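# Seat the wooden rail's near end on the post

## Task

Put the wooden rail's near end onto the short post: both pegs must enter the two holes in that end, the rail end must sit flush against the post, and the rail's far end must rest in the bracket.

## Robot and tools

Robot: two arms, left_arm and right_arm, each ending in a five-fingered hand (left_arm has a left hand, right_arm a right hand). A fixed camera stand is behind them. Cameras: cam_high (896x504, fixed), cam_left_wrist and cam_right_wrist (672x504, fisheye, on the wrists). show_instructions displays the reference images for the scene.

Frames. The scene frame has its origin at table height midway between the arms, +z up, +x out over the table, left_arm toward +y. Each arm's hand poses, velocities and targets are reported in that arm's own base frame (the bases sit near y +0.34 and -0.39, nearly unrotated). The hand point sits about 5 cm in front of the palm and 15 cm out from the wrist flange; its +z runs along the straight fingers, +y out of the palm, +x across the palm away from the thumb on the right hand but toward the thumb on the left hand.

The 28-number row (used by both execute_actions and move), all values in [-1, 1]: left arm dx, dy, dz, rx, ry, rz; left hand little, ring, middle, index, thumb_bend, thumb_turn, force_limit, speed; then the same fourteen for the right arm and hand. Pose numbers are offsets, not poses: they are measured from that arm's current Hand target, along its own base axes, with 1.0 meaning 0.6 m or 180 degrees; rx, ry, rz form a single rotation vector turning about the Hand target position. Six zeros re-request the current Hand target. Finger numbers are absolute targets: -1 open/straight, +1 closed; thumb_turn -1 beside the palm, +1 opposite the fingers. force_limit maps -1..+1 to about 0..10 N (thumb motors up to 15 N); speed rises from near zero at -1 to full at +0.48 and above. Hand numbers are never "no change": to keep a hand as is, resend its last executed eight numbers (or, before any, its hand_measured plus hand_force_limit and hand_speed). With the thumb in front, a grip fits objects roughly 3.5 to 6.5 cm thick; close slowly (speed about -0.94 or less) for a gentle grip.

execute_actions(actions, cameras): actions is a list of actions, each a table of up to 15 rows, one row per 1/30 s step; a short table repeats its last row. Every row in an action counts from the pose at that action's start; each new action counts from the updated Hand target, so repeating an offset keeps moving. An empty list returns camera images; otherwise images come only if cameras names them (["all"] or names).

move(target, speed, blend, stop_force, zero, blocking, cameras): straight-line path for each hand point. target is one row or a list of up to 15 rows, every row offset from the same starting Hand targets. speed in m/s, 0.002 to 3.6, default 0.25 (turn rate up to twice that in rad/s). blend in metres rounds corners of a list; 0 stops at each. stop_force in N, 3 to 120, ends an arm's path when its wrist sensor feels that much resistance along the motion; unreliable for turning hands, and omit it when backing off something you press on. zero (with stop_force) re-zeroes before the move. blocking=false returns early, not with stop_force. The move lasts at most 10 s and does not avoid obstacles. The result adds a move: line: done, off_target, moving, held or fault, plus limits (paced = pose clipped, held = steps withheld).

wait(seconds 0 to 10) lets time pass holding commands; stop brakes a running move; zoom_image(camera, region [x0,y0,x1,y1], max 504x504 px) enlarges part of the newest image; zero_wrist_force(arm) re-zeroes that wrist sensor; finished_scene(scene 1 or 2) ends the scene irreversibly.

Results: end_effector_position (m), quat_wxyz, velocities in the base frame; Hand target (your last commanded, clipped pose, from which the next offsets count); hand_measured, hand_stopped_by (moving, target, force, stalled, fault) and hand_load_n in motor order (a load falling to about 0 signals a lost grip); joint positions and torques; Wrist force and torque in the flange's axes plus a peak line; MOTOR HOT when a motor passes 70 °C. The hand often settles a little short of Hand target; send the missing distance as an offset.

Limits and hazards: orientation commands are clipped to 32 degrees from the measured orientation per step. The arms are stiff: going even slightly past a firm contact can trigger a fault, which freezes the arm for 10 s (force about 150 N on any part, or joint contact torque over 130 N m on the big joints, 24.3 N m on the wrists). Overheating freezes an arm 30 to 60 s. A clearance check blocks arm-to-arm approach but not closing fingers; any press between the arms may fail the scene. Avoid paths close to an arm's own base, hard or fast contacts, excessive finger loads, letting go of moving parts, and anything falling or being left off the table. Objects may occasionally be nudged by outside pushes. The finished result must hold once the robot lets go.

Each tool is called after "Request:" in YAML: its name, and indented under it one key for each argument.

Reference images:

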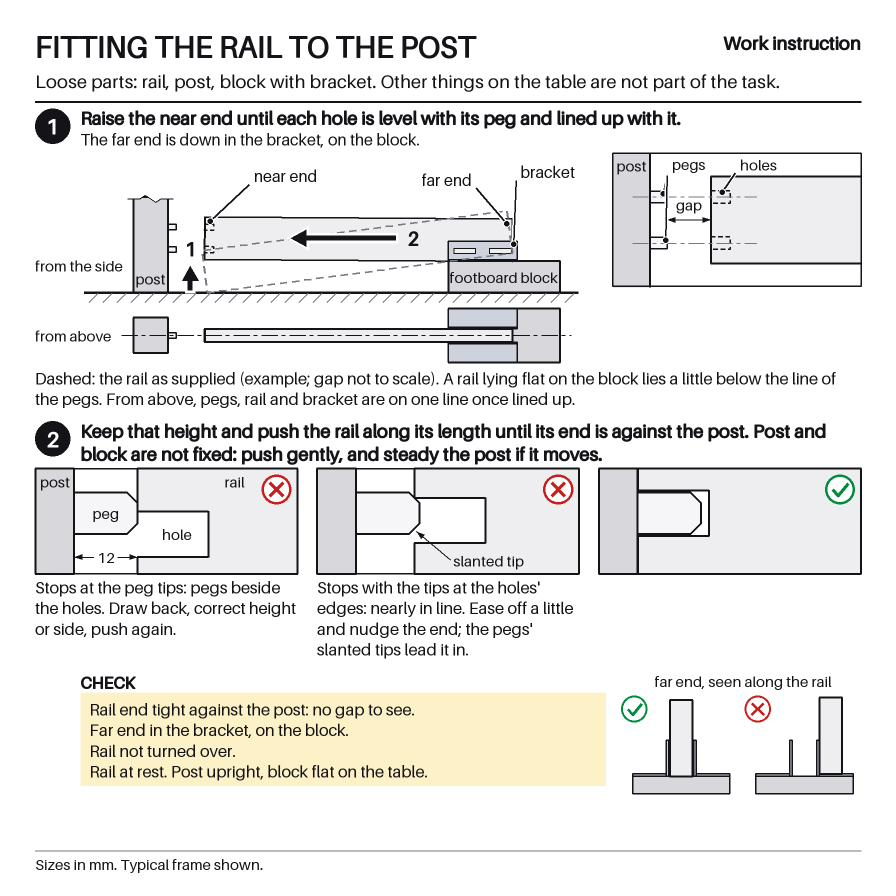

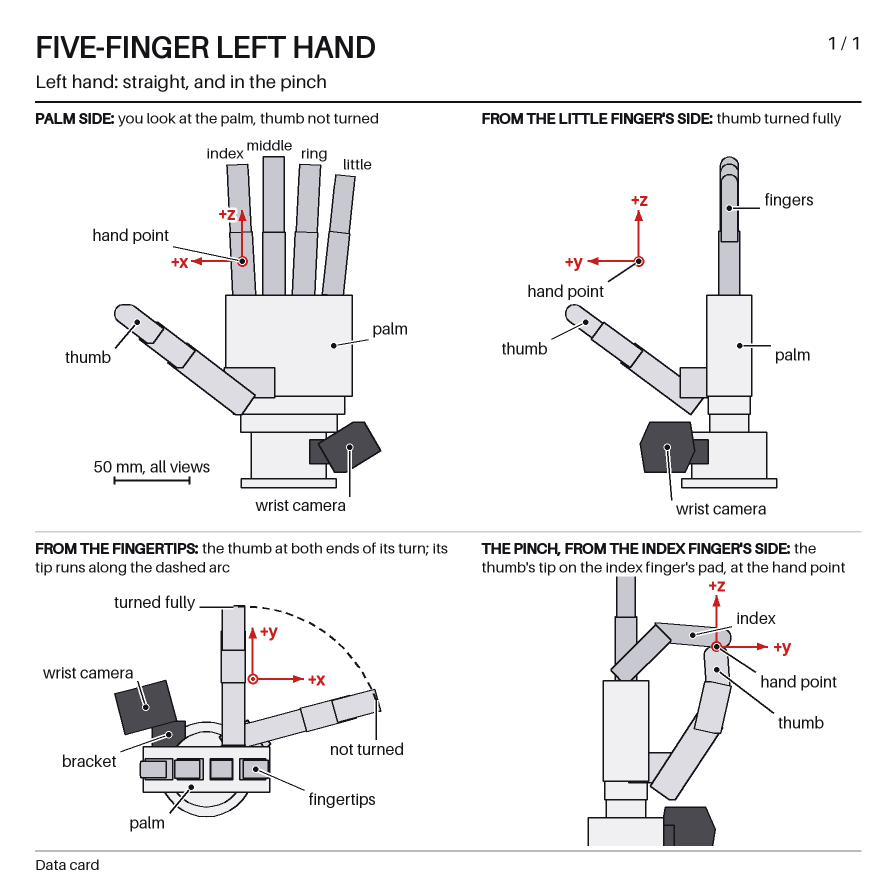

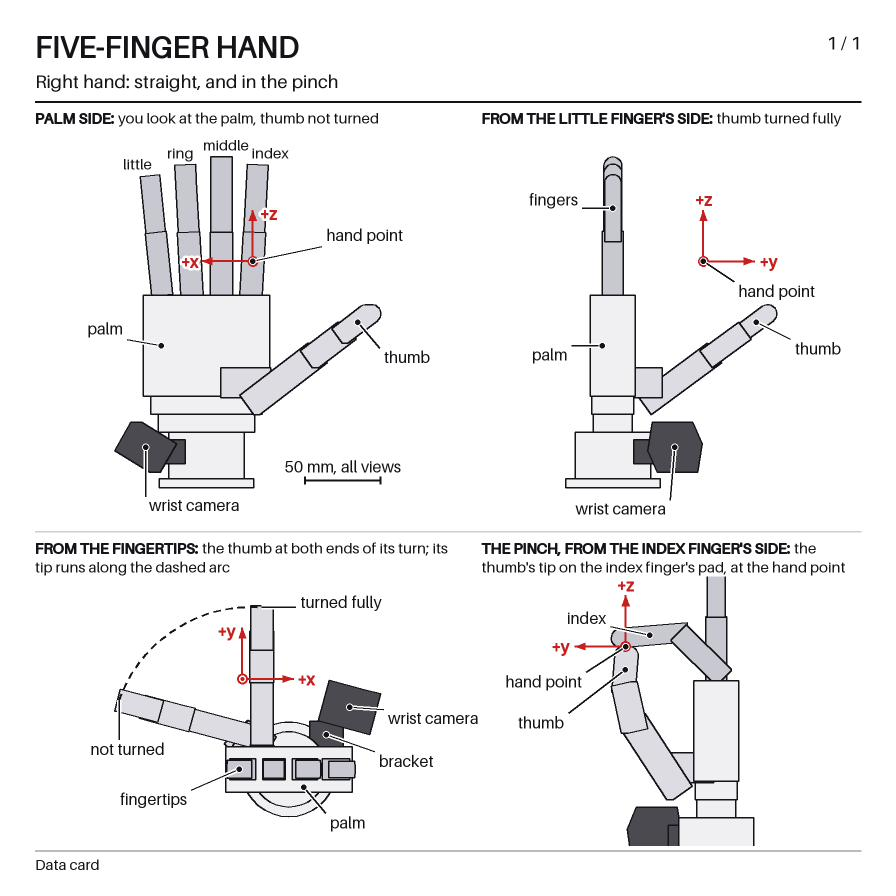

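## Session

Request:
execute_actions:
  actions: []

Request:
zoom_image:
  camera: "cam_high"
  region: [250, 60, 550, 360]

Scene clock: 0.00 s.
left_arm: end_effector_position=(+0.4045, +0.1288, +0.2555) hand_measured=(-1.000, -1.000, -1.000, -1.000, -1.000, -1.000) hand_load_n=(+0.0, +0.0, +0.0, +0.0, +0.0, +0.0) hand_stopped_by=(target, target, target, target, target, target) hand_force_limit=0.00 hand_speed=-0.80 end_effector_quat_wxyz=(+0.428, +0.815, -0.121, +0.371) | right_arm: end_effector_position=(+0.3867, +0.4900, +0.3240) hand_measured=(-1.000, -1.000, -1.000, -1.000, -1.000, -1.000) hand_load_n=(+0.0, +0.0, +0.0, +0.0, +0.0, +0.0) hand_stopped_by=(target, target, target, target, target, target) hand_force_limit=0.00 hand_speed=-0.80 end_effector_quat_wxyz=(-0.245, +0.565, +0.586, +0.526)
Joint positions: left_arm=[4.328 -2.194 -1.836 1.471 -0.707 3.539] | right_arm=[0.509 -1.533 1.75 0.218 0.888 0.918]
Joint velocities: within noise
Joint torques (N m): no reading
Wrist force (N): no reading
Wrist torque (N m): no reading
Wrist force, peak (N): no reading
Hand target: left_arm +0.4045, +0.1288, +0.2555; +0.428, +0.815, -0.121, +0.371 | right_arm +0.3867, +0.4900, +0.3240; -0.245, +0.565, +0.586, +0.526

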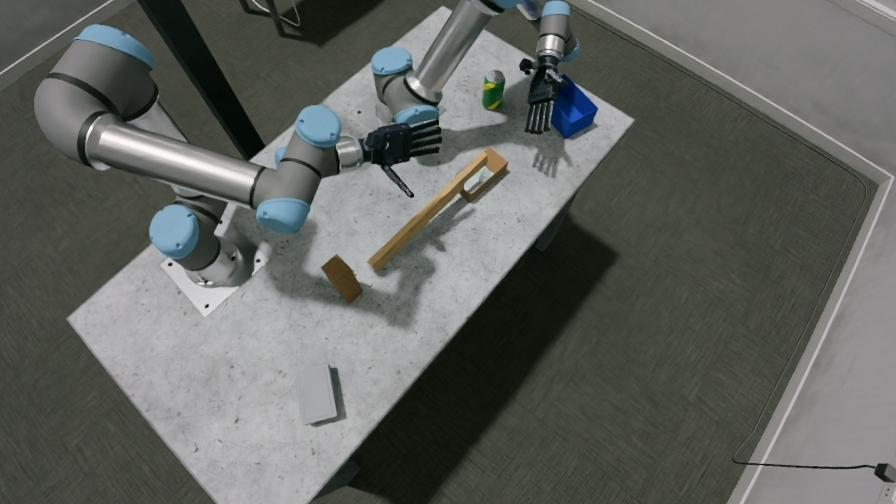

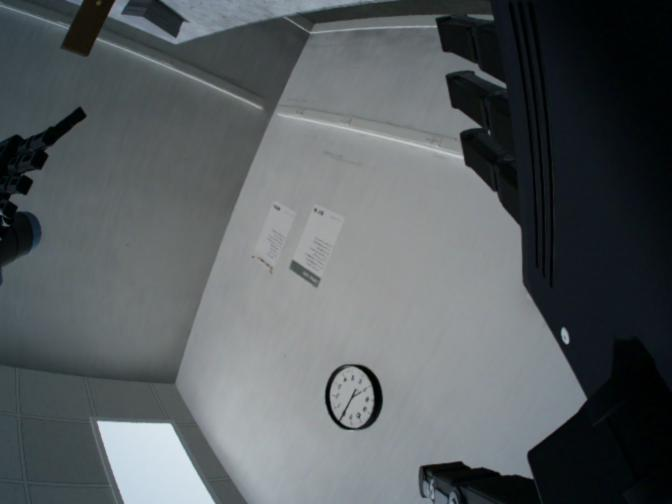

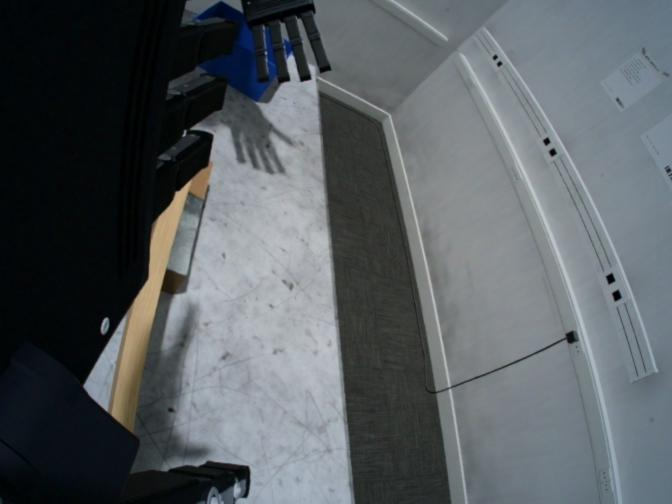

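Scaled by 1.680 from the camera's 896x504 image, which has a finer 1280x720 frame.

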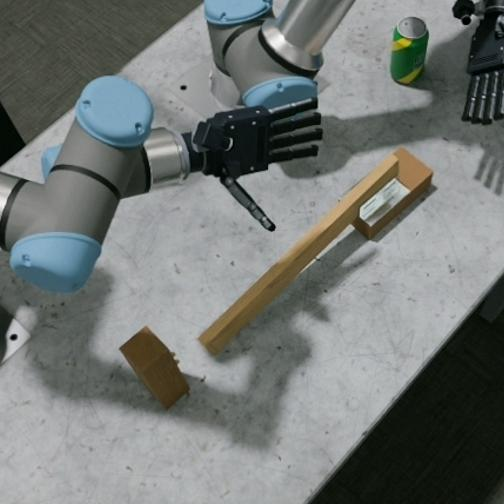

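Request:
move:
  target: [0,0,0,0,0,0,-1,-1,-1,-1,-1,-1,0,-0.8, 0.149,-0.374,-0.072,-0.2098,0.3485,0.1119,-1,-1,-1,-1,-1,-1,0,-0.8]
  speed: 0.35
  cameras: ["cam_high","cam_right_wrist"]

Scene clock: 52.70 s.
left_arm: end_effector_position=(+0.4045, +0.1288, +0.2555) hand_measured=(-1.000, -1.000, -1.000, -1.000, -1.000, -1.000) hand_load_n=(+0.0, +0.0, +0.0, +0.0, +0.0, +0.0) hand_stopped_by=(target, target, target, target, target, target) hand_force_limit=0.00 hand_speed=-0.80 end_effector_quat_wxyz=(+0.428, +0.815, -0.121, +0.371) | right_arm: end_effector_position=(+0.4762, +0.2656, +0.2808) hand_measured=(-1.000, -1.000, -1.000, -1.000, -1.000, -1.000) hand_load_n=(+0.0, +0.0, +0.0, +0.0, +0.0, -0.5) hand_stopped_by=(target, target, target, target, target, target) hand_force_limit=0.00 hand_speed=-0.80 end_effector_quat_wxyz=(-0.404, +0.692, +0.591, -0.092)
Joint positions: left_arm=[4.328 -2.194 -1.836 1.471 -0.707 3.539] | right_arm=[0.076 -0.823 0.934 2.174 1.052 0.036]
Joint torques (N m): left_arm=[-0.73 34.55 11.32 -2.14 0.79 0.15] | right_arm=[10.37 -49.4 -23.44 4.53 0.17 1.28]
Wrist force (N): left_arm=[-0.2 -0.1 -0.3] | right_arm=[0.6 0.8 0.6]
Wrist torque (N m): left_arm=[0.00 0.01 0.00] | right_arm=[-0.11 -0.10 0.15]
Wrist force, peak (N): left_arm=[-0.1 -0.6 -0.1] | right_arm=[0.1 1.5 0.0]
Hand target: left_arm +0.4045, +0.1288, +0.2555; +0.428, +0.815, -0.121, +0.371 | right_arm +0.4761, +0.2656, +0.2808; -0.404, +0.692, +0.591, -0.092
Off the commanded pose: left_arm 0.000 m, 0 deg | right_arm 0.000 m, 0 deg.
move: done
Images, in order (width x height): cam_high 896x504, cam_right_wrist 672x504.

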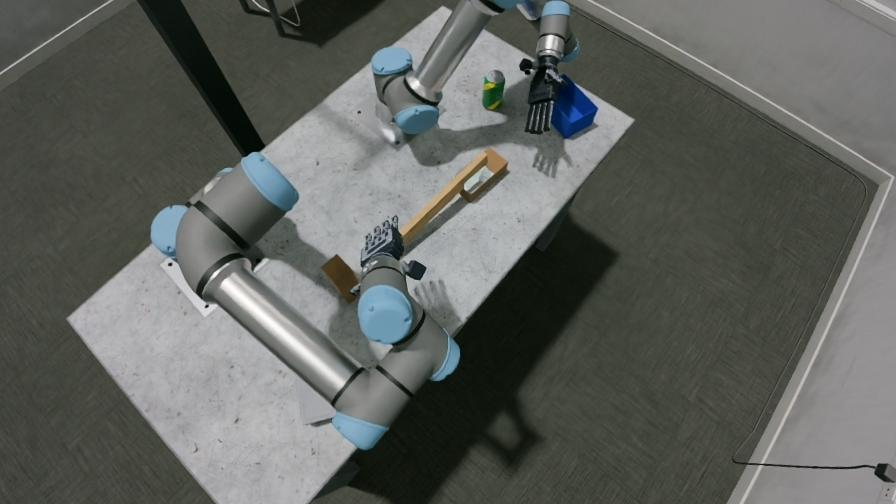

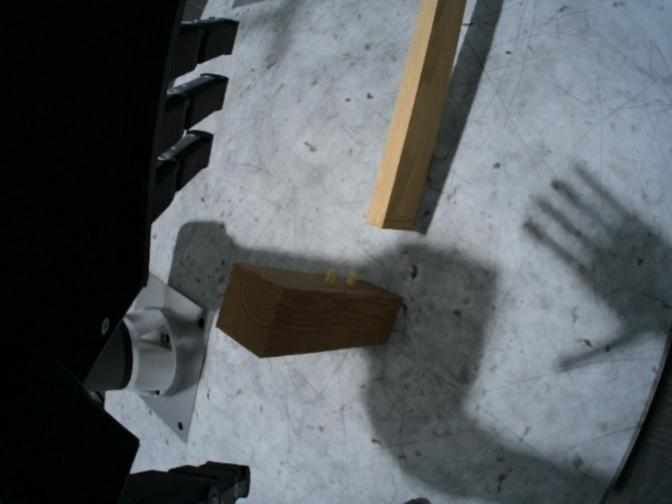

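Request:
zoom_image:
  camera: "cam_right_wrist"
  region: [210, 170, 430, 370]

Request:
move:
  target:
    - [-0.1,-0.667,0.13,0.5669,-0.2819,-0.0744,-0.9,-0.9,-0.6,-0.6,-0.25,1,-0.2,0.2, 0.033,0.001,-0.2263,0.0062,-0.1832,0,-1,-1,-1,-1,-1,-1,0,-0.8]
    - [-0.119,-0.853,-0.0925,0.5669,-0.2819,-0.0744,-0.9,-0.9,-0.6,-0.6,-0.25,1,-0.2,0.2, 0.033,0.001,-0.2263,-0.0062,0.1832,0,-1,-1,-1,-1,-1,-1,0,-0.8]
  speed: [0.4,0.2]
  blend: [0.05,0]
  cameras: ["all"]

Scaled by 2.291 from the camera's 672x504 image, which has a finer 960x720 frame.

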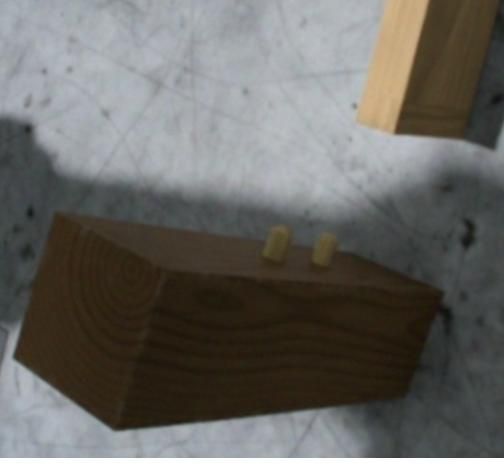

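Scene clock: 67.13 s.
left_arm: end_effector_position=(+0.3331, -0.3830, +0.2001) hand_measured=(-0.900, -0.900, -0.600, -0.600, -0.250, +1.000) hand_load_n=(+0.0, +0.0, +0.0, +0.0, +0.0, +0.0) hand_stopped_by=(target, target, target, target, target, target) hand_force_limit=-0.20 hand_speed=0.20 end_effector_quat_wxyz=(-0.388, +0.610, -0.583, +0.371) | right_arm: end_effector_position=(+0.4960, +0.2662, +0.1449) hand_measured=(-1.000, -1.000, -1.000, -1.000, -1.000, -1.000) hand_load_n=(+0.0, +0.0, +0.0, +0.0, +0.0, -0.5) hand_stopped_by=(target, target, target, target, target, target) hand_force_limit=0.00 hand_speed=-0.80 end_effector_quat_wxyz=(-0.549, +0.641, +0.451, -0.290)
Joint positions: left_arm=[2.272 -1.704 -1.814 2.864 -2.371 2.638] | right_arm=[0.069 -0.405 0.831 2.447 1.046 0.01]
Joint torques (N m): left_arm=[6.66 23.36 12.16 -1.44 1.11 1.71] | right_arm=[-3.14 -74.22 -7.87 2.92 1.16 1.02]
Wrist force (N): left_arm=[0.3 -1.9 -1.9] | right_arm=[0.4 0.9 -0.4]
Wrist torque (N m): left_arm=[-0.20 0.04 0.04] | right_arm=[0.00 0.07 0.30]
Wrist force, peak (N): left_arm=[0.2 -2.1 -1.9] | right_arm=[0.7 1.4 -0.8]
Hand target: left_arm +0.3331, -0.3830, +0.2000; -0.388, +0.610, -0.583, +0.371 | right_arm +0.4959, +0.2662, +0.1450; -0.549, +0.641, +0.451, -0.290
Off the commanded pose: left_arm 0.000 m, 0 deg | right_arm 0.000 m, 0 deg.
move: done

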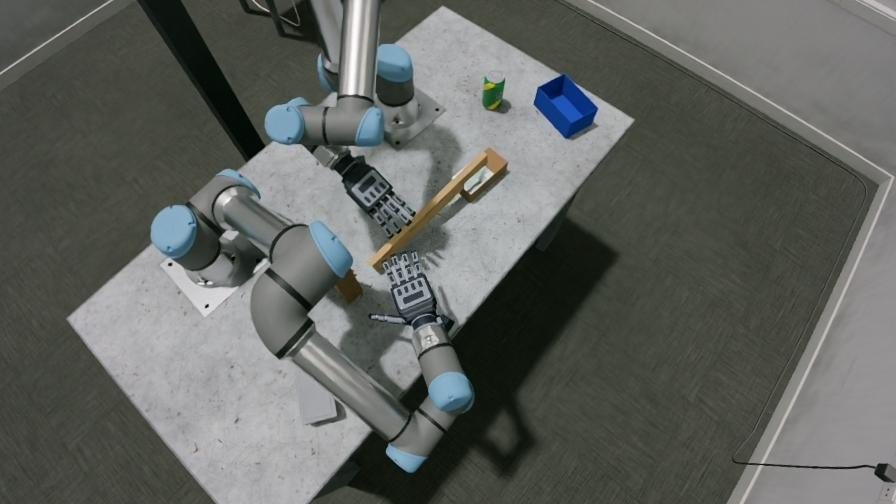

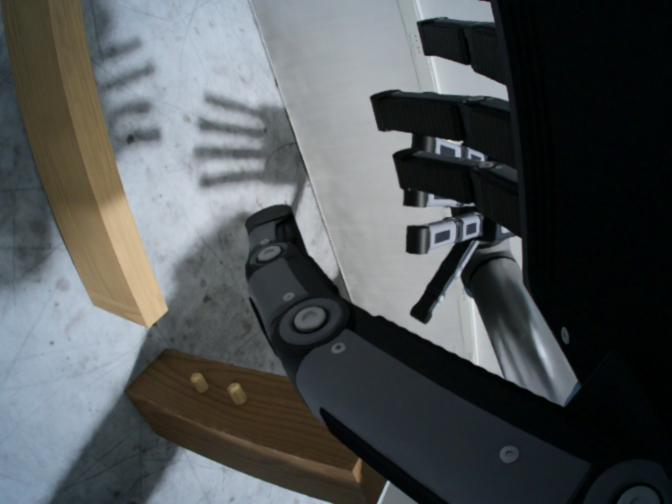

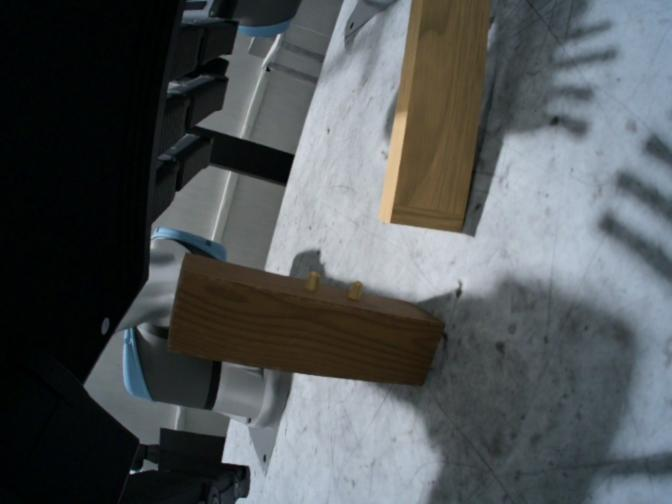

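Request:
zoom_image:
  camera: "cam_right_wrist"
  region: [280, 170, 500, 400]

Request:
zoom_image:
  camera: "cam_left_wrist"
  region: [60, 250, 280, 470]

Request:
zoom_image:
  camera: "cam_high"
  region: [440, 130, 520, 220]

Scaled by 2.191 from the camera's 672x504 image, which has a finer 960x720 frame.

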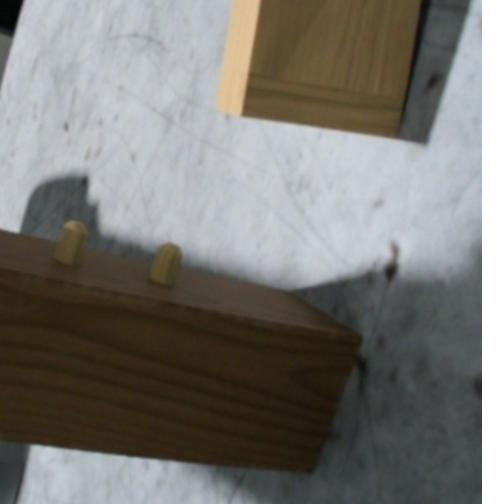

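Scaled by 2.291 from the camera's 672x504 image, which has a finer 960x720 frame.

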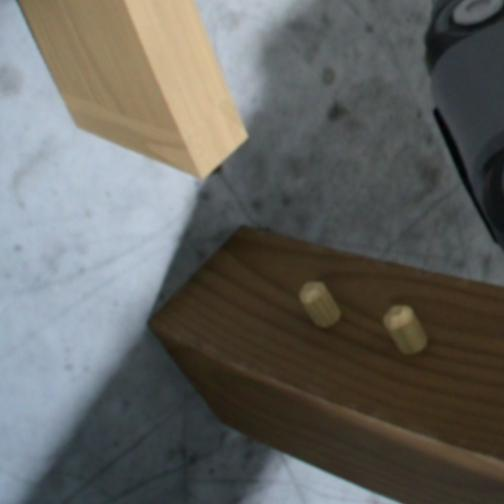

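Scaled by 5.600 from the camera's 896x504 image, which has a finer 1280x720 frame.

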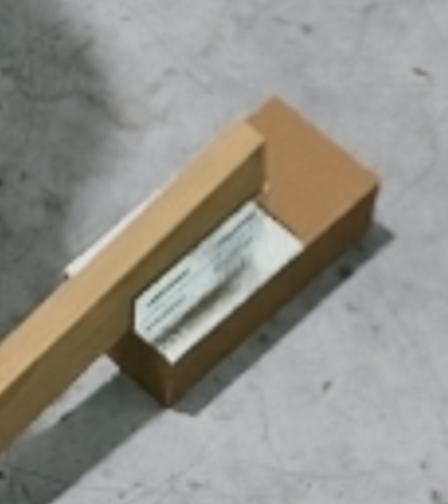

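Request:
move:
  target:
    - [0.002,-0.0033,-0.12,0,0,-0.0144,-0.9,-0.9,-0.65,-0.65,-0.25,1,-0.2,0.2, 0.1,0.0034,0.05,0,0,0,-1,-1,-1,-1,-1,-1,0,-0.8]
    - [0.004,-0.0033,-0.2,0,0,-0.0144,-0.9,-0.9,-0.65,-0.65,-0.25,1,-0.2,0.2, 0.1,0.0034,0.05,0,0,0,-1,-1,-1,-1,-1,-1,0,-0.8]
  speed: [0.2,0.1]
  cameras: ["cam_left_wrist"]

Request:
move:
  target: [0,0,-0.0568,0,0,0,-0.9,-0.9,-0.65,-0.65,-0.25,1,-0.2,0.2, 0,0,0,0,0,0,-1,-1,-1,-1,-1,-1,0,-0.8]
  speed: 0.04
  stop_force: 5
  cameras: ["cam_left_wrist"]

Scene clock: 178.47 s.
left_arm: end_effector_position=(+0.3344, -0.3849, +0.1281) hand_measured=(-0.900, -0.900, -0.650, -0.650, -0.250, +1.000) hand_load_n=(-0.5, +0.0, +0.0, +0.0, +0.0, +0.0) hand_stopped_by=(target, target, target, target, target, target) hand_force_limit=-0.20 hand_speed=0.20 end_effector_quat_wxyz=(-0.380, +0.597, -0.596, +0.380) | right_arm: end_effector_position=(+0.5549, +0.2679, +0.1754) hand_measured=(-1.000, -1.000, -1.000, -1.000, -1.000, -1.000) hand_load_n=(+0.0, +0.0, +0.0, +0.0, +0.0, +0.0) hand_stopped_by=(target, target, target, target, target, target) hand_force_limit=0.00 hand_speed=-0.80 end_effector_quat_wxyz=(-0.550, +0.642, +0.450, -0.286)
Joint positions: left_arm=[2.291 -1.761 -1.945 3.09 -2.32 2.691] | right_arm=[0.064 -0.206 0.334 2.743 1.044 0.007]
Joint torques (N m): left_arm=[-7.48 20.45 10.22 0.87 -1.91 -1] | right_arm=[-2.43 -64.99 -21.51 1.87 -0.02 -0.02]
Wrist force (N): left_arm=[-0.1 -2.1 -1.9] | right_arm=[0.5 0.9 -0.8]
Wrist torque (N m): left_arm=[-0.18 0.10 0.08] | right_arm=[-0.03 0.02 0.27]
Wrist force, peak (N): left_arm=[0.1 -3.5 -2.6] | right_arm=[1.5 -4.2 -1.5]
Hand target: left_arm +0.3343, -0.3849, +0.1280; -0.380, +0.597, -0.596, +0.380 (not the last commanded pose) | right_arm +0.5549, +0.2679, +0.1754; -0.550, +0.642, +0.450, -0.286 (not the last commanded pose)
Off the commanded pose: left_arm 0.048 m, 0 deg | right_arm 0.001 m, 0 deg.
FORCE FAULT: contact force on the right arm reached its limit, and that arm stopped. The contact can be on any part of that arm, not only on its tool. That arm's remaining commands of this call were not run. That arm is still stopped at the end of this call. That arm stays stopped for about 10 more seconds. Until then a move that you send moves the other arm only, and its call returns only when the move has ended. Once the stop has ended, the next robot result says so. If the stop ends while you think or write, that arm runs what you send next, counted from a new Hand target: where the arm stands when the stop ends. While its stop runs, that arm, its gripper or tool too, takes no new command. Until it ends, the stop uses up actions while you think or wait. An arm that is not stopped still takes commands.
move: fault (right_arm), off_target (left_arm); path passed 1 of 2 targets
Images, in order (width x height): cam_left_wrist 672x504.

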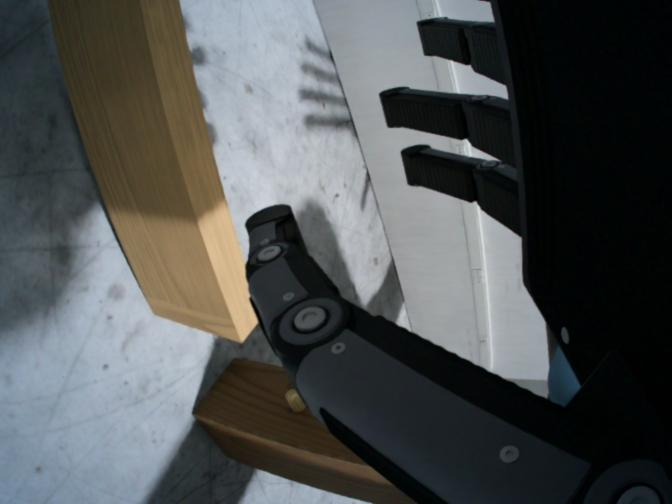

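not run: an earlier result of this reply reported a stop or a fault. Calls in your next reply go to the robot.

Request:
wait:
  seconds: 9.5
  cameras: ["cam_high","cam_right_wrist"]

Scene clock: 192.70 s.
left_arm: end_effector_position=(+0.3343, -0.3849, +0.1280) hand_measured=(-0.900, -0.900, -0.650, -0.650, -0.250, +1.000) hand_load_n=(+0.0, +0.0, +0.0, +0.0, +0.0, +0.0) hand_stopped_by=(target, target, target, target, target, target) hand_force_limit=-0.20 hand_speed=0.20 end_effector_quat_wxyz=(-0.380, +0.597, -0.596, +0.380) | right_arm: end_effector_position=(+0.5549, +0.2679, +0.1754) hand_measured=(-1.000, -1.000, -1.000, -1.000, -1.000, -1.000) hand_load_n=(+0.0, +0.0, +0.0, +0.0, +0.0, +0.0) hand_stopped_by=(target, target, target, target, target, target) hand_force_limit=0.00 hand_speed=-0.80 end_effector_quat_wxyz=(-0.550, +0.642, +0.450, -0.286)
Joint positions: left_arm=[2.29 -1.761 -1.945 3.09 -2.32 2.691] | right_arm=[0.064 -0.206 0.334 2.743 1.044 0.007]
Joint torques (N m): left_arm=[-7.67 18.28 10.1 0.74 -0.01 1.47] | right_arm=[-0.49 -66.67 -21.51 1.88 -0.21 -0.15]
Wrist force (N): left_arm=[0.1 -1.8 -1.9] | right_arm=[0.7 0.9 -0.7]
Wrist torque (N m): left_arm=[-0.14 0.07 0.09] | right_arm=[-0.04 -0.02 0.29]
Wrist force, peak (N): left_arm=[-0.3 -2.3 -2.2] | right_arm=[0.8 1.0 -0.8]
Hand target: left_arm +0.3343, -0.3849, +0.1280; -0.380, +0.597, -0.596, +0.380 (not the last commanded pose) | right_arm +0.5549, +0.2679, +0.1754; -0.550, +0.642, +0.450, -0.286 (not the last commanded pose)
Off the commanded pose: left_arm 0.048 m, 0 deg | right_arm 0.001 m, 0 deg.
FORCE FAULT, CONTINUED: the right arm's stop, for the force fault that an earlier result reported, is over. The rest of the stop counts as 20 of the actions that you can send in this scene. That arm's target is now where it stood when the stop ended, not its last command. That arm accepts commands again.
wait: 9.50 s; at rest from the start
Images, in order (width x height): cam_high 896x504, cam_right_wrist 672x504.

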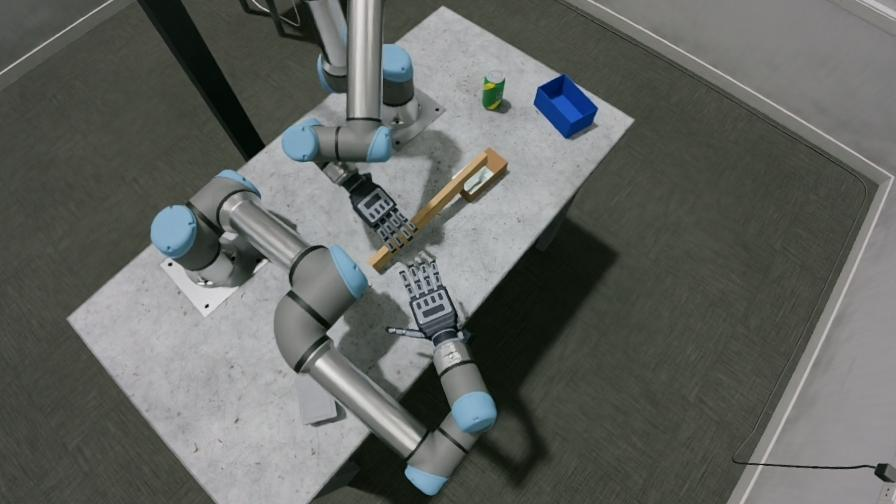

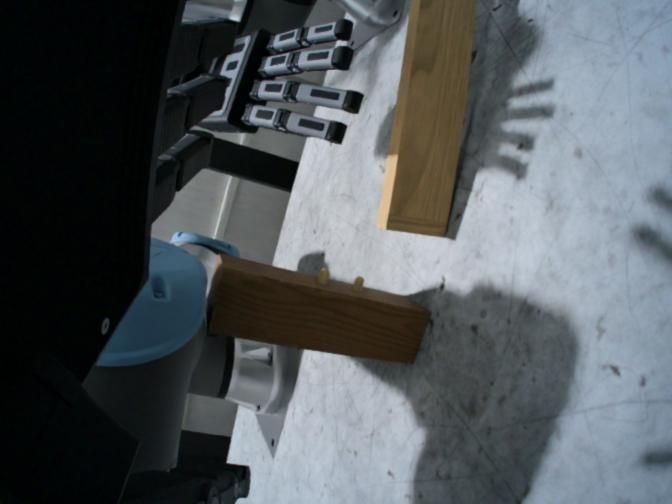

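Request:
move:
  target: [0,0,0,0,0,0,-0.9,-0.9,-0.65,-0.65,-0.25,1,-0.2,0.2, -0.131,-0.004,0.176,0.0062,-0.1832,0,-1,-1,-1,-1,-1,-1,0,-0.8]
  speed: 0.1
  cameras: ["all"]

Request:
zoom_image:
  camera: "cam_right_wrist"
  region: [210, 170, 430, 370]

Scene clock: 212.53 s.
left_arm: end_effector_position=(+0.3343, -0.3849, +0.1280) hand_measured=(-0.900, -0.900, -0.650, -0.650, -0.250, +1.000) hand_load_n=(+0.0, +0.0, +0.0, +0.0, +0.0, +0.0) hand_stopped_by=(target, target, target, target, target, target) hand_force_limit=-0.20 hand_speed=0.20 end_effector_quat_wxyz=(-0.380, +0.597, -0.596, +0.380) | right_arm: end_effector_position=(+0.4762, +0.2656, +0.2810) hand_measured=(-1.000, -1.000, -1.000, -1.000, -1.000, -1.000) hand_load_n=(+0.0, +0.0, +0.0, +0.0, +0.0, +0.0) hand_stopped_by=(target, target, target, target, target, target) hand_force_limit=0.00 hand_speed=-0.80 end_effector_quat_wxyz=(-0.406, +0.692, +0.591, -0.088)
Joint positions: left_arm=[2.29 -1.761 -1.945 3.09 -2.32 2.691] | right_arm=[0.073 -0.827 0.941 2.17 1.047 0.032]
Joint torques (N m): left_arm=[-6.9 18.69 10.56 0.74 0.1 1.51] | right_arm=[1.21 -42.13 -29.95 3.78 -0.74 0.32]
Wrist force (N): left_arm=[-0.6 -2.0 -2.0] | right_arm=[0.4 0.6 0.5]
Wrist torque (N m): left_arm=[-0.15 0.17 0.04] | right_arm=[-0.13 -0.07 0.13]
Wrist force, peak (N): left_arm=[-0.3 -2.4 -2.0] | right_arm=[0.8 1.7 -1.0]
Hand target: left_arm +0.3343, -0.3849, +0.1280; -0.380, +0.597, -0.596, +0.380 | right_arm +0.4763, +0.2655, +0.2810; -0.406, +0.692, +0.591, -0.088
Off the commanded pose: left_arm 0.000 m, 0 deg | right_arm 0.000 m, 0 deg.
move: done

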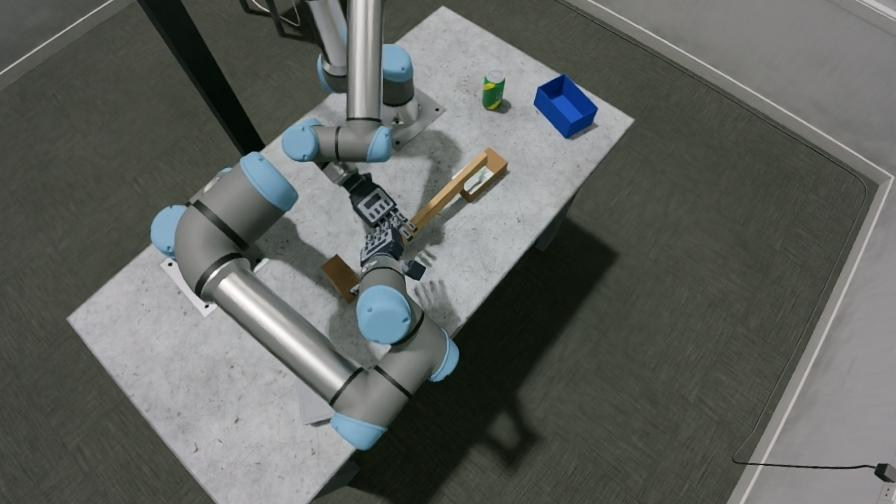

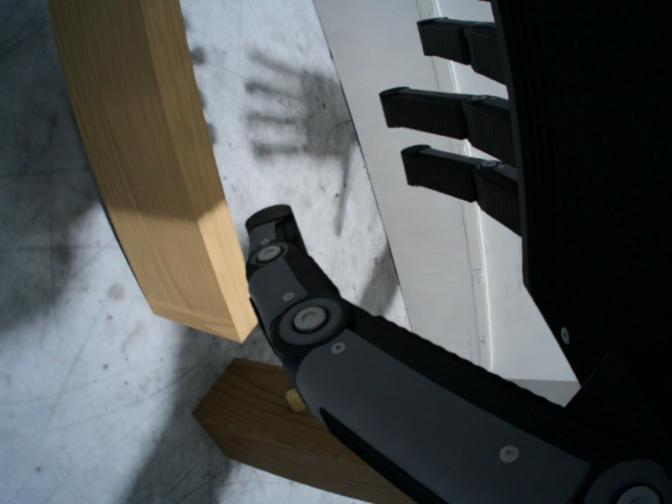

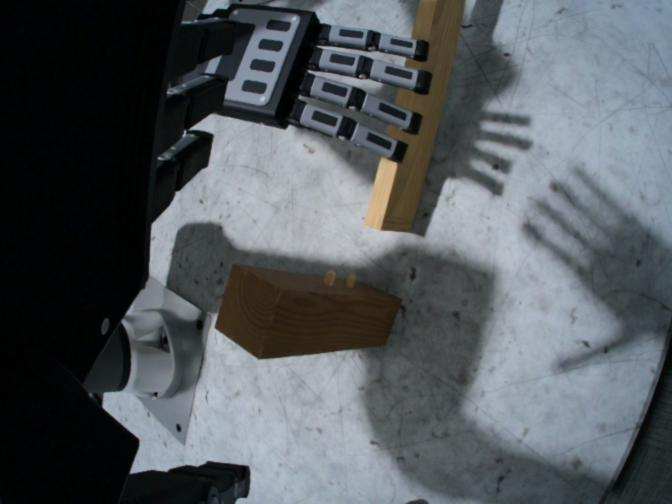

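Scaled by 2.291 from the camera's 672x504 image, which has a finer 960x720 frame.

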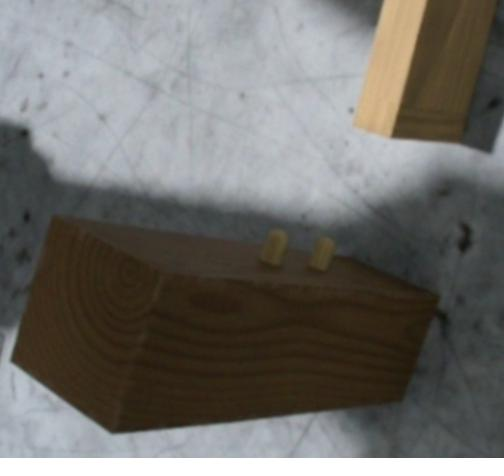

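Request:
move:
  target:
    - [0.001,0,-0.09,0,0,0,-0.9,-0.9,-0.65,-0.65,-0.25,1,-0.2,0.2, 0,0,0,0,0,0,-1,-1,-1,-1,-1,-1,0,-0.8]
    - [0.002,0,-0.1367,0,0,0,-0.9,-0.9,-0.65,-0.65,-0.25,1,-0.2,0.2, 0,0,0,0,0,0,-1,-1,-1,-1,-1,-1,0,-0.8]
  speed: [0.1,0.04]
  stop_force: 6
  cameras: ["cam_left_wrist"]

Scene clock: 222.63 s.
left_arm: end_effector_position=(+0.3355, -0.3849, +0.0460) hand_measured=(-0.900, -0.900, -0.650, -0.650, -0.250, +1.000) hand_load_n=(+0.5, +0.0, +0.0, +0.0, +0.0, +0.0) hand_stopped_by=(target, target, target, target, target, target) hand_force_limit=-0.20 hand_speed=0.20 end_effector_quat_wxyz=(-0.380, +0.597, -0.596, +0.380) | right_arm: end_effector_position=(+0.4763, +0.2655, +0.2810) hand_measured=(-1.000, -1.000, -1.000, -1.000, -1.000, -1.000) hand_load_n=(+0.0, -0.5, +0.0, +0.0, -0.5, +0.0) hand_stopped_by=(target, target, target, target, target, target) hand_force_limit=0.00 hand_speed=-0.80 end_effector_quat_wxyz=(-0.406, +0.692, +0.591, -0.088)
Joint positions: left_arm=[2.293 -1.894 -2.034 3.312 -2.318 2.693] | right_arm=[0.073 -0.827 0.941 2.169 1.047 0.032]
Joint torques (N m): left_arm=[1.57 33.05 22.25 0.39 0.01 0.79] | right_arm=[-11.55 -36.58 -31.06 2.06 -1.29 -2.55]
Wrist force (N): left_arm=[-0.1 -1.7 -1.7] | right_arm=[0.5 0.9 0.6]
Wrist torque (N m): left_arm=[-0.17 0.11 -0.08] | right_arm=[-0.08 -0.08 0.14]
Wrist force, peak (N): left_arm=[-0.1 -2.9 -2.4] | right_arm=[0.5 0.9 0.7]
Hand target: left_arm +0.3355, -0.3849, +0.0460; -0.380, +0.597, -0.596, +0.380 | right_arm +0.4763, +0.2655, +0.2810; -0.406, +0.692, +0.591, -0.088
Off the commanded pose: left_arm 0.000 m, 0 deg | right_arm 0.000 m, 0 deg.
move: done
Images, in order (width x height): cam_left_wrist 672x504.

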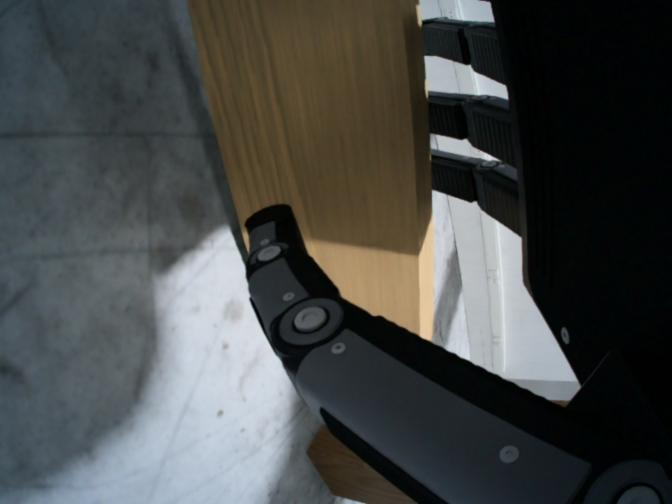

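Request:
zoom_image:
  camera: "cam_left_wrist"
  region: [360, 100, 520, 260]

Scaled by 3.150 from the camera's 672x504 image, which has a finer 960x720 frame.

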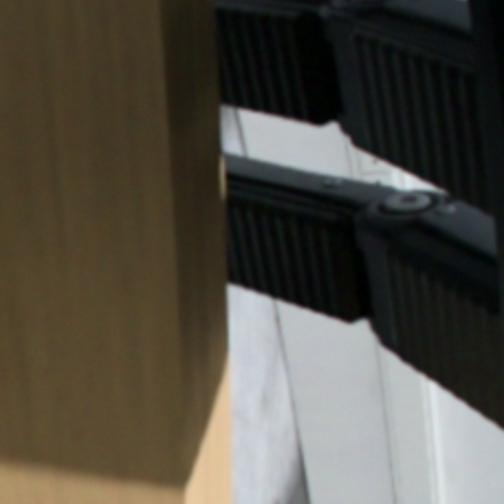

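Request:
move:
  target:
    - [0,0,0.01,0,-0.0556,0,-0.9,-0.9,-0.65,-0.65,-0.4,1,0,-0.4, 0,0,0,0,0,0,-1,-1,-1,-1,-1,-1,0,-0.8]
    - [0.0137,0,-0.0017,0,-0.0556,0,-0.9,-0.9,-0.65,-0.65,-0.4,1,0,-0.4, 0,0,0,0,0,0,-1,-1,-1,-1,-1,-1,0,-0.8]
  speed: 0.06
  cameras: ["cam_left_wrist"]

Request:
zoom_image:
  camera: "cam_left_wrist"
  region: [300, 100, 520, 320]

Scene clock: 271.57 s.
left_arm: end_effector_position=(+0.3438, -0.3849, +0.0449) hand_measured=(-0.900, -0.900, -0.650, -0.650, -0.400, +1.000) hand_load_n=(+0.0, +0.0, +0.0, +0.0, +0.0, +0.0) hand_stopped_by=(target, target, target, target, target, target) hand_force_limit=0.00 hand_speed=-0.40 end_effector_quat_wxyz=(-0.430, +0.561, -0.561, +0.430) | right_arm: end_effector_position=(+0.4763, +0.2655, +0.2810) hand_measured=(-1.000, -1.000, -1.000, -1.000, -1.000, -1.000) hand_load_n=(+0.0, +0.0, +0.0, +0.0, +0.0, +0.0) hand_stopped_by=(target, target, target, target, target, target) hand_force_limit=0.00 hand_speed=-0.80 end_effector_quat_wxyz=(-0.406, +0.692, +0.591, -0.088)
Joint positions: left_arm=[2.257 -1.906 -2.123 3.627 -2.415 2.834] | right_arm=[0.073 -0.827 0.941 2.169 1.047 0.032]
Joint torques (N m): left_arm=[-7.93 33.31 19.03 -1.12 -2.03 -1.47] | right_arm=[-10.4 -37.1 -30.68 4 -0.47 -2.32]
Wrist force (N): left_arm=[-0.5 -1.9 -1.5] | right_arm=[0.5 0.7 0.4]
Wrist torque (N m): left_arm=[-0.30 0.18 -0.03] | right_arm=[-0.10 -0.07 0.14]
Wrist force, peak (N): left_arm=[-0.1 -2.4 -2.4] | right_arm=[0.6 0.8 0.6]
Hand target: left_arm +0.3438, -0.3849, +0.0450; -0.430, +0.561, -0.561, +0.430 | right_arm +0.4763, +0.2655, +0.2810; -0.406, +0.692, +0.591, -0.088
Off the commanded pose: left_arm 0.000 m, 0 deg | right_arm 0.000 m, 0 deg.
move: done
Images, in order (width x height): cam_left_wrist 672x504.

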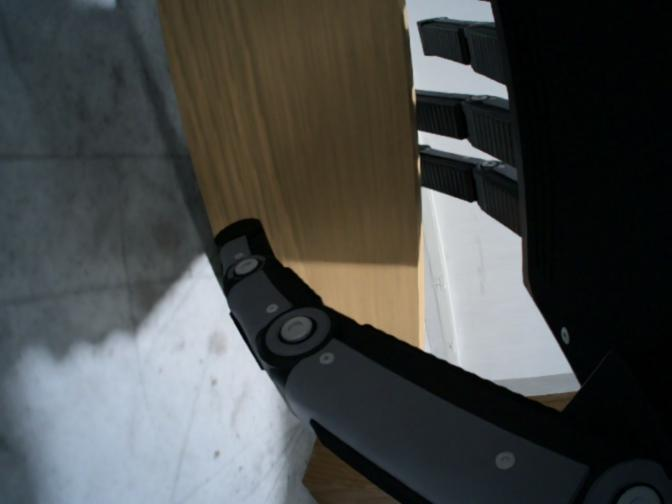

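Scaled by 2.291 from the camera's 672x504 image, which has a finer 960x720 frame.

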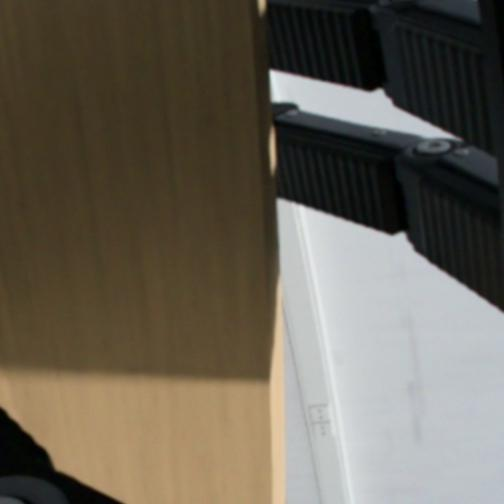

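Request:
move:
  target: [0,0,0,0,0,0,-0.9,-0.9,-0.09,-0.09,-0.3,1,0,-0.7, 0,0,0,0,0,0,-1,-1,-1,-1,-1,-1,0,-0.8]

Request:
move:
  target: [0,0,0,0,0,0,-0.9,-0.9,-0.09,-0.09,0.35,1,0,-0.9, 0,0,0,0,0,0,-1,-1,-1,-1,-1,-1,0,-0.8]
  cameras: ["cam_left_wrist"]

Scene clock: 278.33 s.
left_arm: end_effector_position=(+0.3438, -0.3849, +0.0450) hand_measured=(-0.900, -0.900, -0.090, -0.090, -0.300, +1.000) hand_load_n=(-0.5, +0.0, +0.5, +0.0, +0.0, +0.5) hand_stopped_by=(target, target, target, target, target, target) hand_force_limit=0.00 hand_speed=-0.70 end_effector_quat_wxyz=(-0.430, +0.561, -0.561, +0.430) | right_arm: end_effector_position=(+0.4763, +0.2655, +0.2810) hand_measured=(-1.000, -1.000, -1.000, -1.000, -1.000, -1.000) hand_load_n=(+0.0, +0.0, +0.0, +0.0, +0.0, +0.0) hand_stopped_by=(target, target, target, target, target, target) hand_force_limit=0.00 hand_speed=-0.80 end_effector_quat_wxyz=(-0.406, +0.692, +0.591, -0.088)
Joint positions: left_arm=[2.257 -1.906 -2.123 3.627 -2.415 2.834] | right_arm=[0.073 -0.827 0.941 2.169 1.047 0.032]
Joint torques (N m): left_arm=[-7.18 32.28 8.73 0.2 -1.98 -1.59] | right_arm=[-9.97 -39.36 -28.98 3.96 -0.16 -2.46]
Wrist force (N): left_arm=[-0.6 -1.8 -1.3] | right_arm=[0.5 0.6 0.4]
Wrist torque (N m): left_arm=[-0.26 0.18 -0.02] | right_arm=[-0.12 -0.08 0.13]
Wrist force, peak (N): left_arm=[-0.5 -2.2 -2.0] | right_arm=[0.4 1.0 0.6]
Hand target: left_arm +0.3438, -0.3849, +0.0450; -0.430, +0.561, -0.561, +0.430 | right_arm +0.4763, +0.2655, +0.2810; -0.406, +0.692, +0.591, -0.088
Off the commanded pose: left_arm 0.000 m, 0 deg | right_arm 0.000 m, 0 deg.
move: done

Scene clock: 280.63 s.
left_arm: end_effector_position=(+0.3438, -0.3849, +0.0450) hand_measured=(-0.900, -0.900, -0.090, -0.090, -0.008, +1.000) hand_load_n=(+0.0, +0.0, +3.0, +0.0, +7.5, +0.5) hand_stopped_by=(target, target, target, target, force, target) hand_force_limit=0.00 hand_speed=-0.90 end_effector_quat_wxyz=(-0.430, +0.561, -0.561, +0.430) | right_arm: end_effector_position=(+0.4763, +0.2655, +0.2810) hand_measured=(-1.000, -1.000, -1.000, -1.000, -1.000, -1.000) hand_load_n=(+0.0, +0.0, +0.0, +0.0, +0.0, +0.0) hand_stopped_by=(target, target, target, target, target, target) hand_force_limit=0.00 hand_speed=-0.80 end_effector_quat_wxyz=(-0.406, +0.692, +0.591, -0.088)
Joint positions: left_arm=[2.257 -1.906 -2.123 3.627 -2.415 2.834] | right_arm=[0.073 -0.827 0.941 2.169 1.047 0.032]
Joint torques (N m): left_arm=[-6.43 31.58 10.24 -0.92 -1.12 -1.46] | right_arm=[-8.96 -38.32 -28.9 3.94 0.03 -2.54]
Wrist force (N): left_arm=[-0.8 -2.5 -2.4] | right_arm=[0.4 0.7 0.6]
Wrist torque (N m): left_arm=[-0.32 0.20 0.07] | right_arm=[-0.11 -0.07 0.14]
Wrist force, peak (N): left_arm=[-0.8 -2.5 -2.4] | right_arm=[0.5 1.0 0.5]
Hand target: left_arm +0.3438, -0.3849, +0.0450; -0.430, +0.561, -0.561, +0.430 | right_arm +0.4763, +0.2655, +0.2810; -0.406, +0.692, +0.591, -0.088
Off the commanded pose: left_arm 0.000 m, 0 deg | right_arm 0.000 m, 0 deg.
move: done
Images, in order (width x height): cam_left_wrist 672x504.

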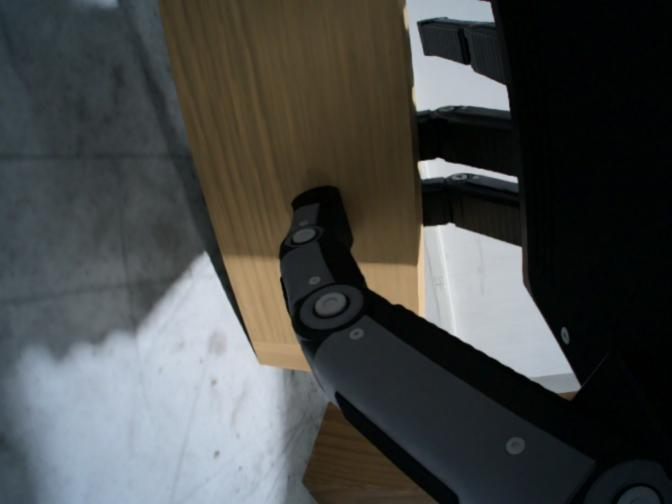

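Request:
move:
  target: [0,0,0,0,0,0,-0.9,-0.9,-0.09,0.15,0.35,1,-0.4,-0.9, 0,0,0,0,0,0,-1,-1,-1,-1,-1,-1,0,-0.8]

Scene clock: 284.37 s.
left_arm: end_effector_position=(+0.3438, -0.3849, +0.0450) hand_measured=(-0.900, -0.900, -0.090, -0.056, -0.008, +1.000) hand_load_n=(+0.0, +0.0, +1.0, +4.5, +8.5, +0.0) hand_stopped_by=(target, target, target, force, force, target) hand_force_limit=-0.40 hand_speed=-0.90 end_effector_quat_wxyz=(-0.430, +0.561, -0.561, +0.430) | right_arm: end_effector_position=(+0.4763, +0.2655, +0.2810) hand_measured=(-1.000, -1.000, -1.000, -1.000, -1.000, -1.000) hand_load_n=(+0.0, -0.5, +0.0, +0.0, +0.0, +0.0) hand_stopped_by=(target, target, target, target, target, target) hand_force_limit=0.00 hand_speed=-0.80 end_effector_quat_wxyz=(-0.406, +0.692, +0.591, -0.088)
Joint positions: left_arm=[2.257 -1.906 -2.123 3.627 -2.415 2.834] | right_arm=[0.073 -0.827 0.941 2.169 1.047 0.032]
Joint torques (N m): left_arm=[-5.76 30.03 13.99 -0.93 0.14 -1.16] | right_arm=[-9.22 -38.1 -28.94 3.92 0.45 -2.32]
Wrist force (N): left_arm=[-0.5 -4.1 -2.7] | right_arm=[0.5 0.8 0.5]
Wrist torque (N m): left_arm=[-0.28 0.12 -0.05] | right_arm=[-0.10 -0.07 0.14]
Wrist force, peak (N): left_arm=[0.0 -5.0 -3.1] | right_arm=[0.6 0.8 0.7]
Hand target: left_arm +0.3438, -0.3849, +0.0450; -0.430, +0.561, -0.561, +0.430 | right_arm +0.4763, +0.2655, +0.2810; -0.406, +0.692, +0.591, -0.088
Off the commanded pose: left_arm 0.000 m, 0 deg | right_arm 0.000 m, 0 deg.
move: done


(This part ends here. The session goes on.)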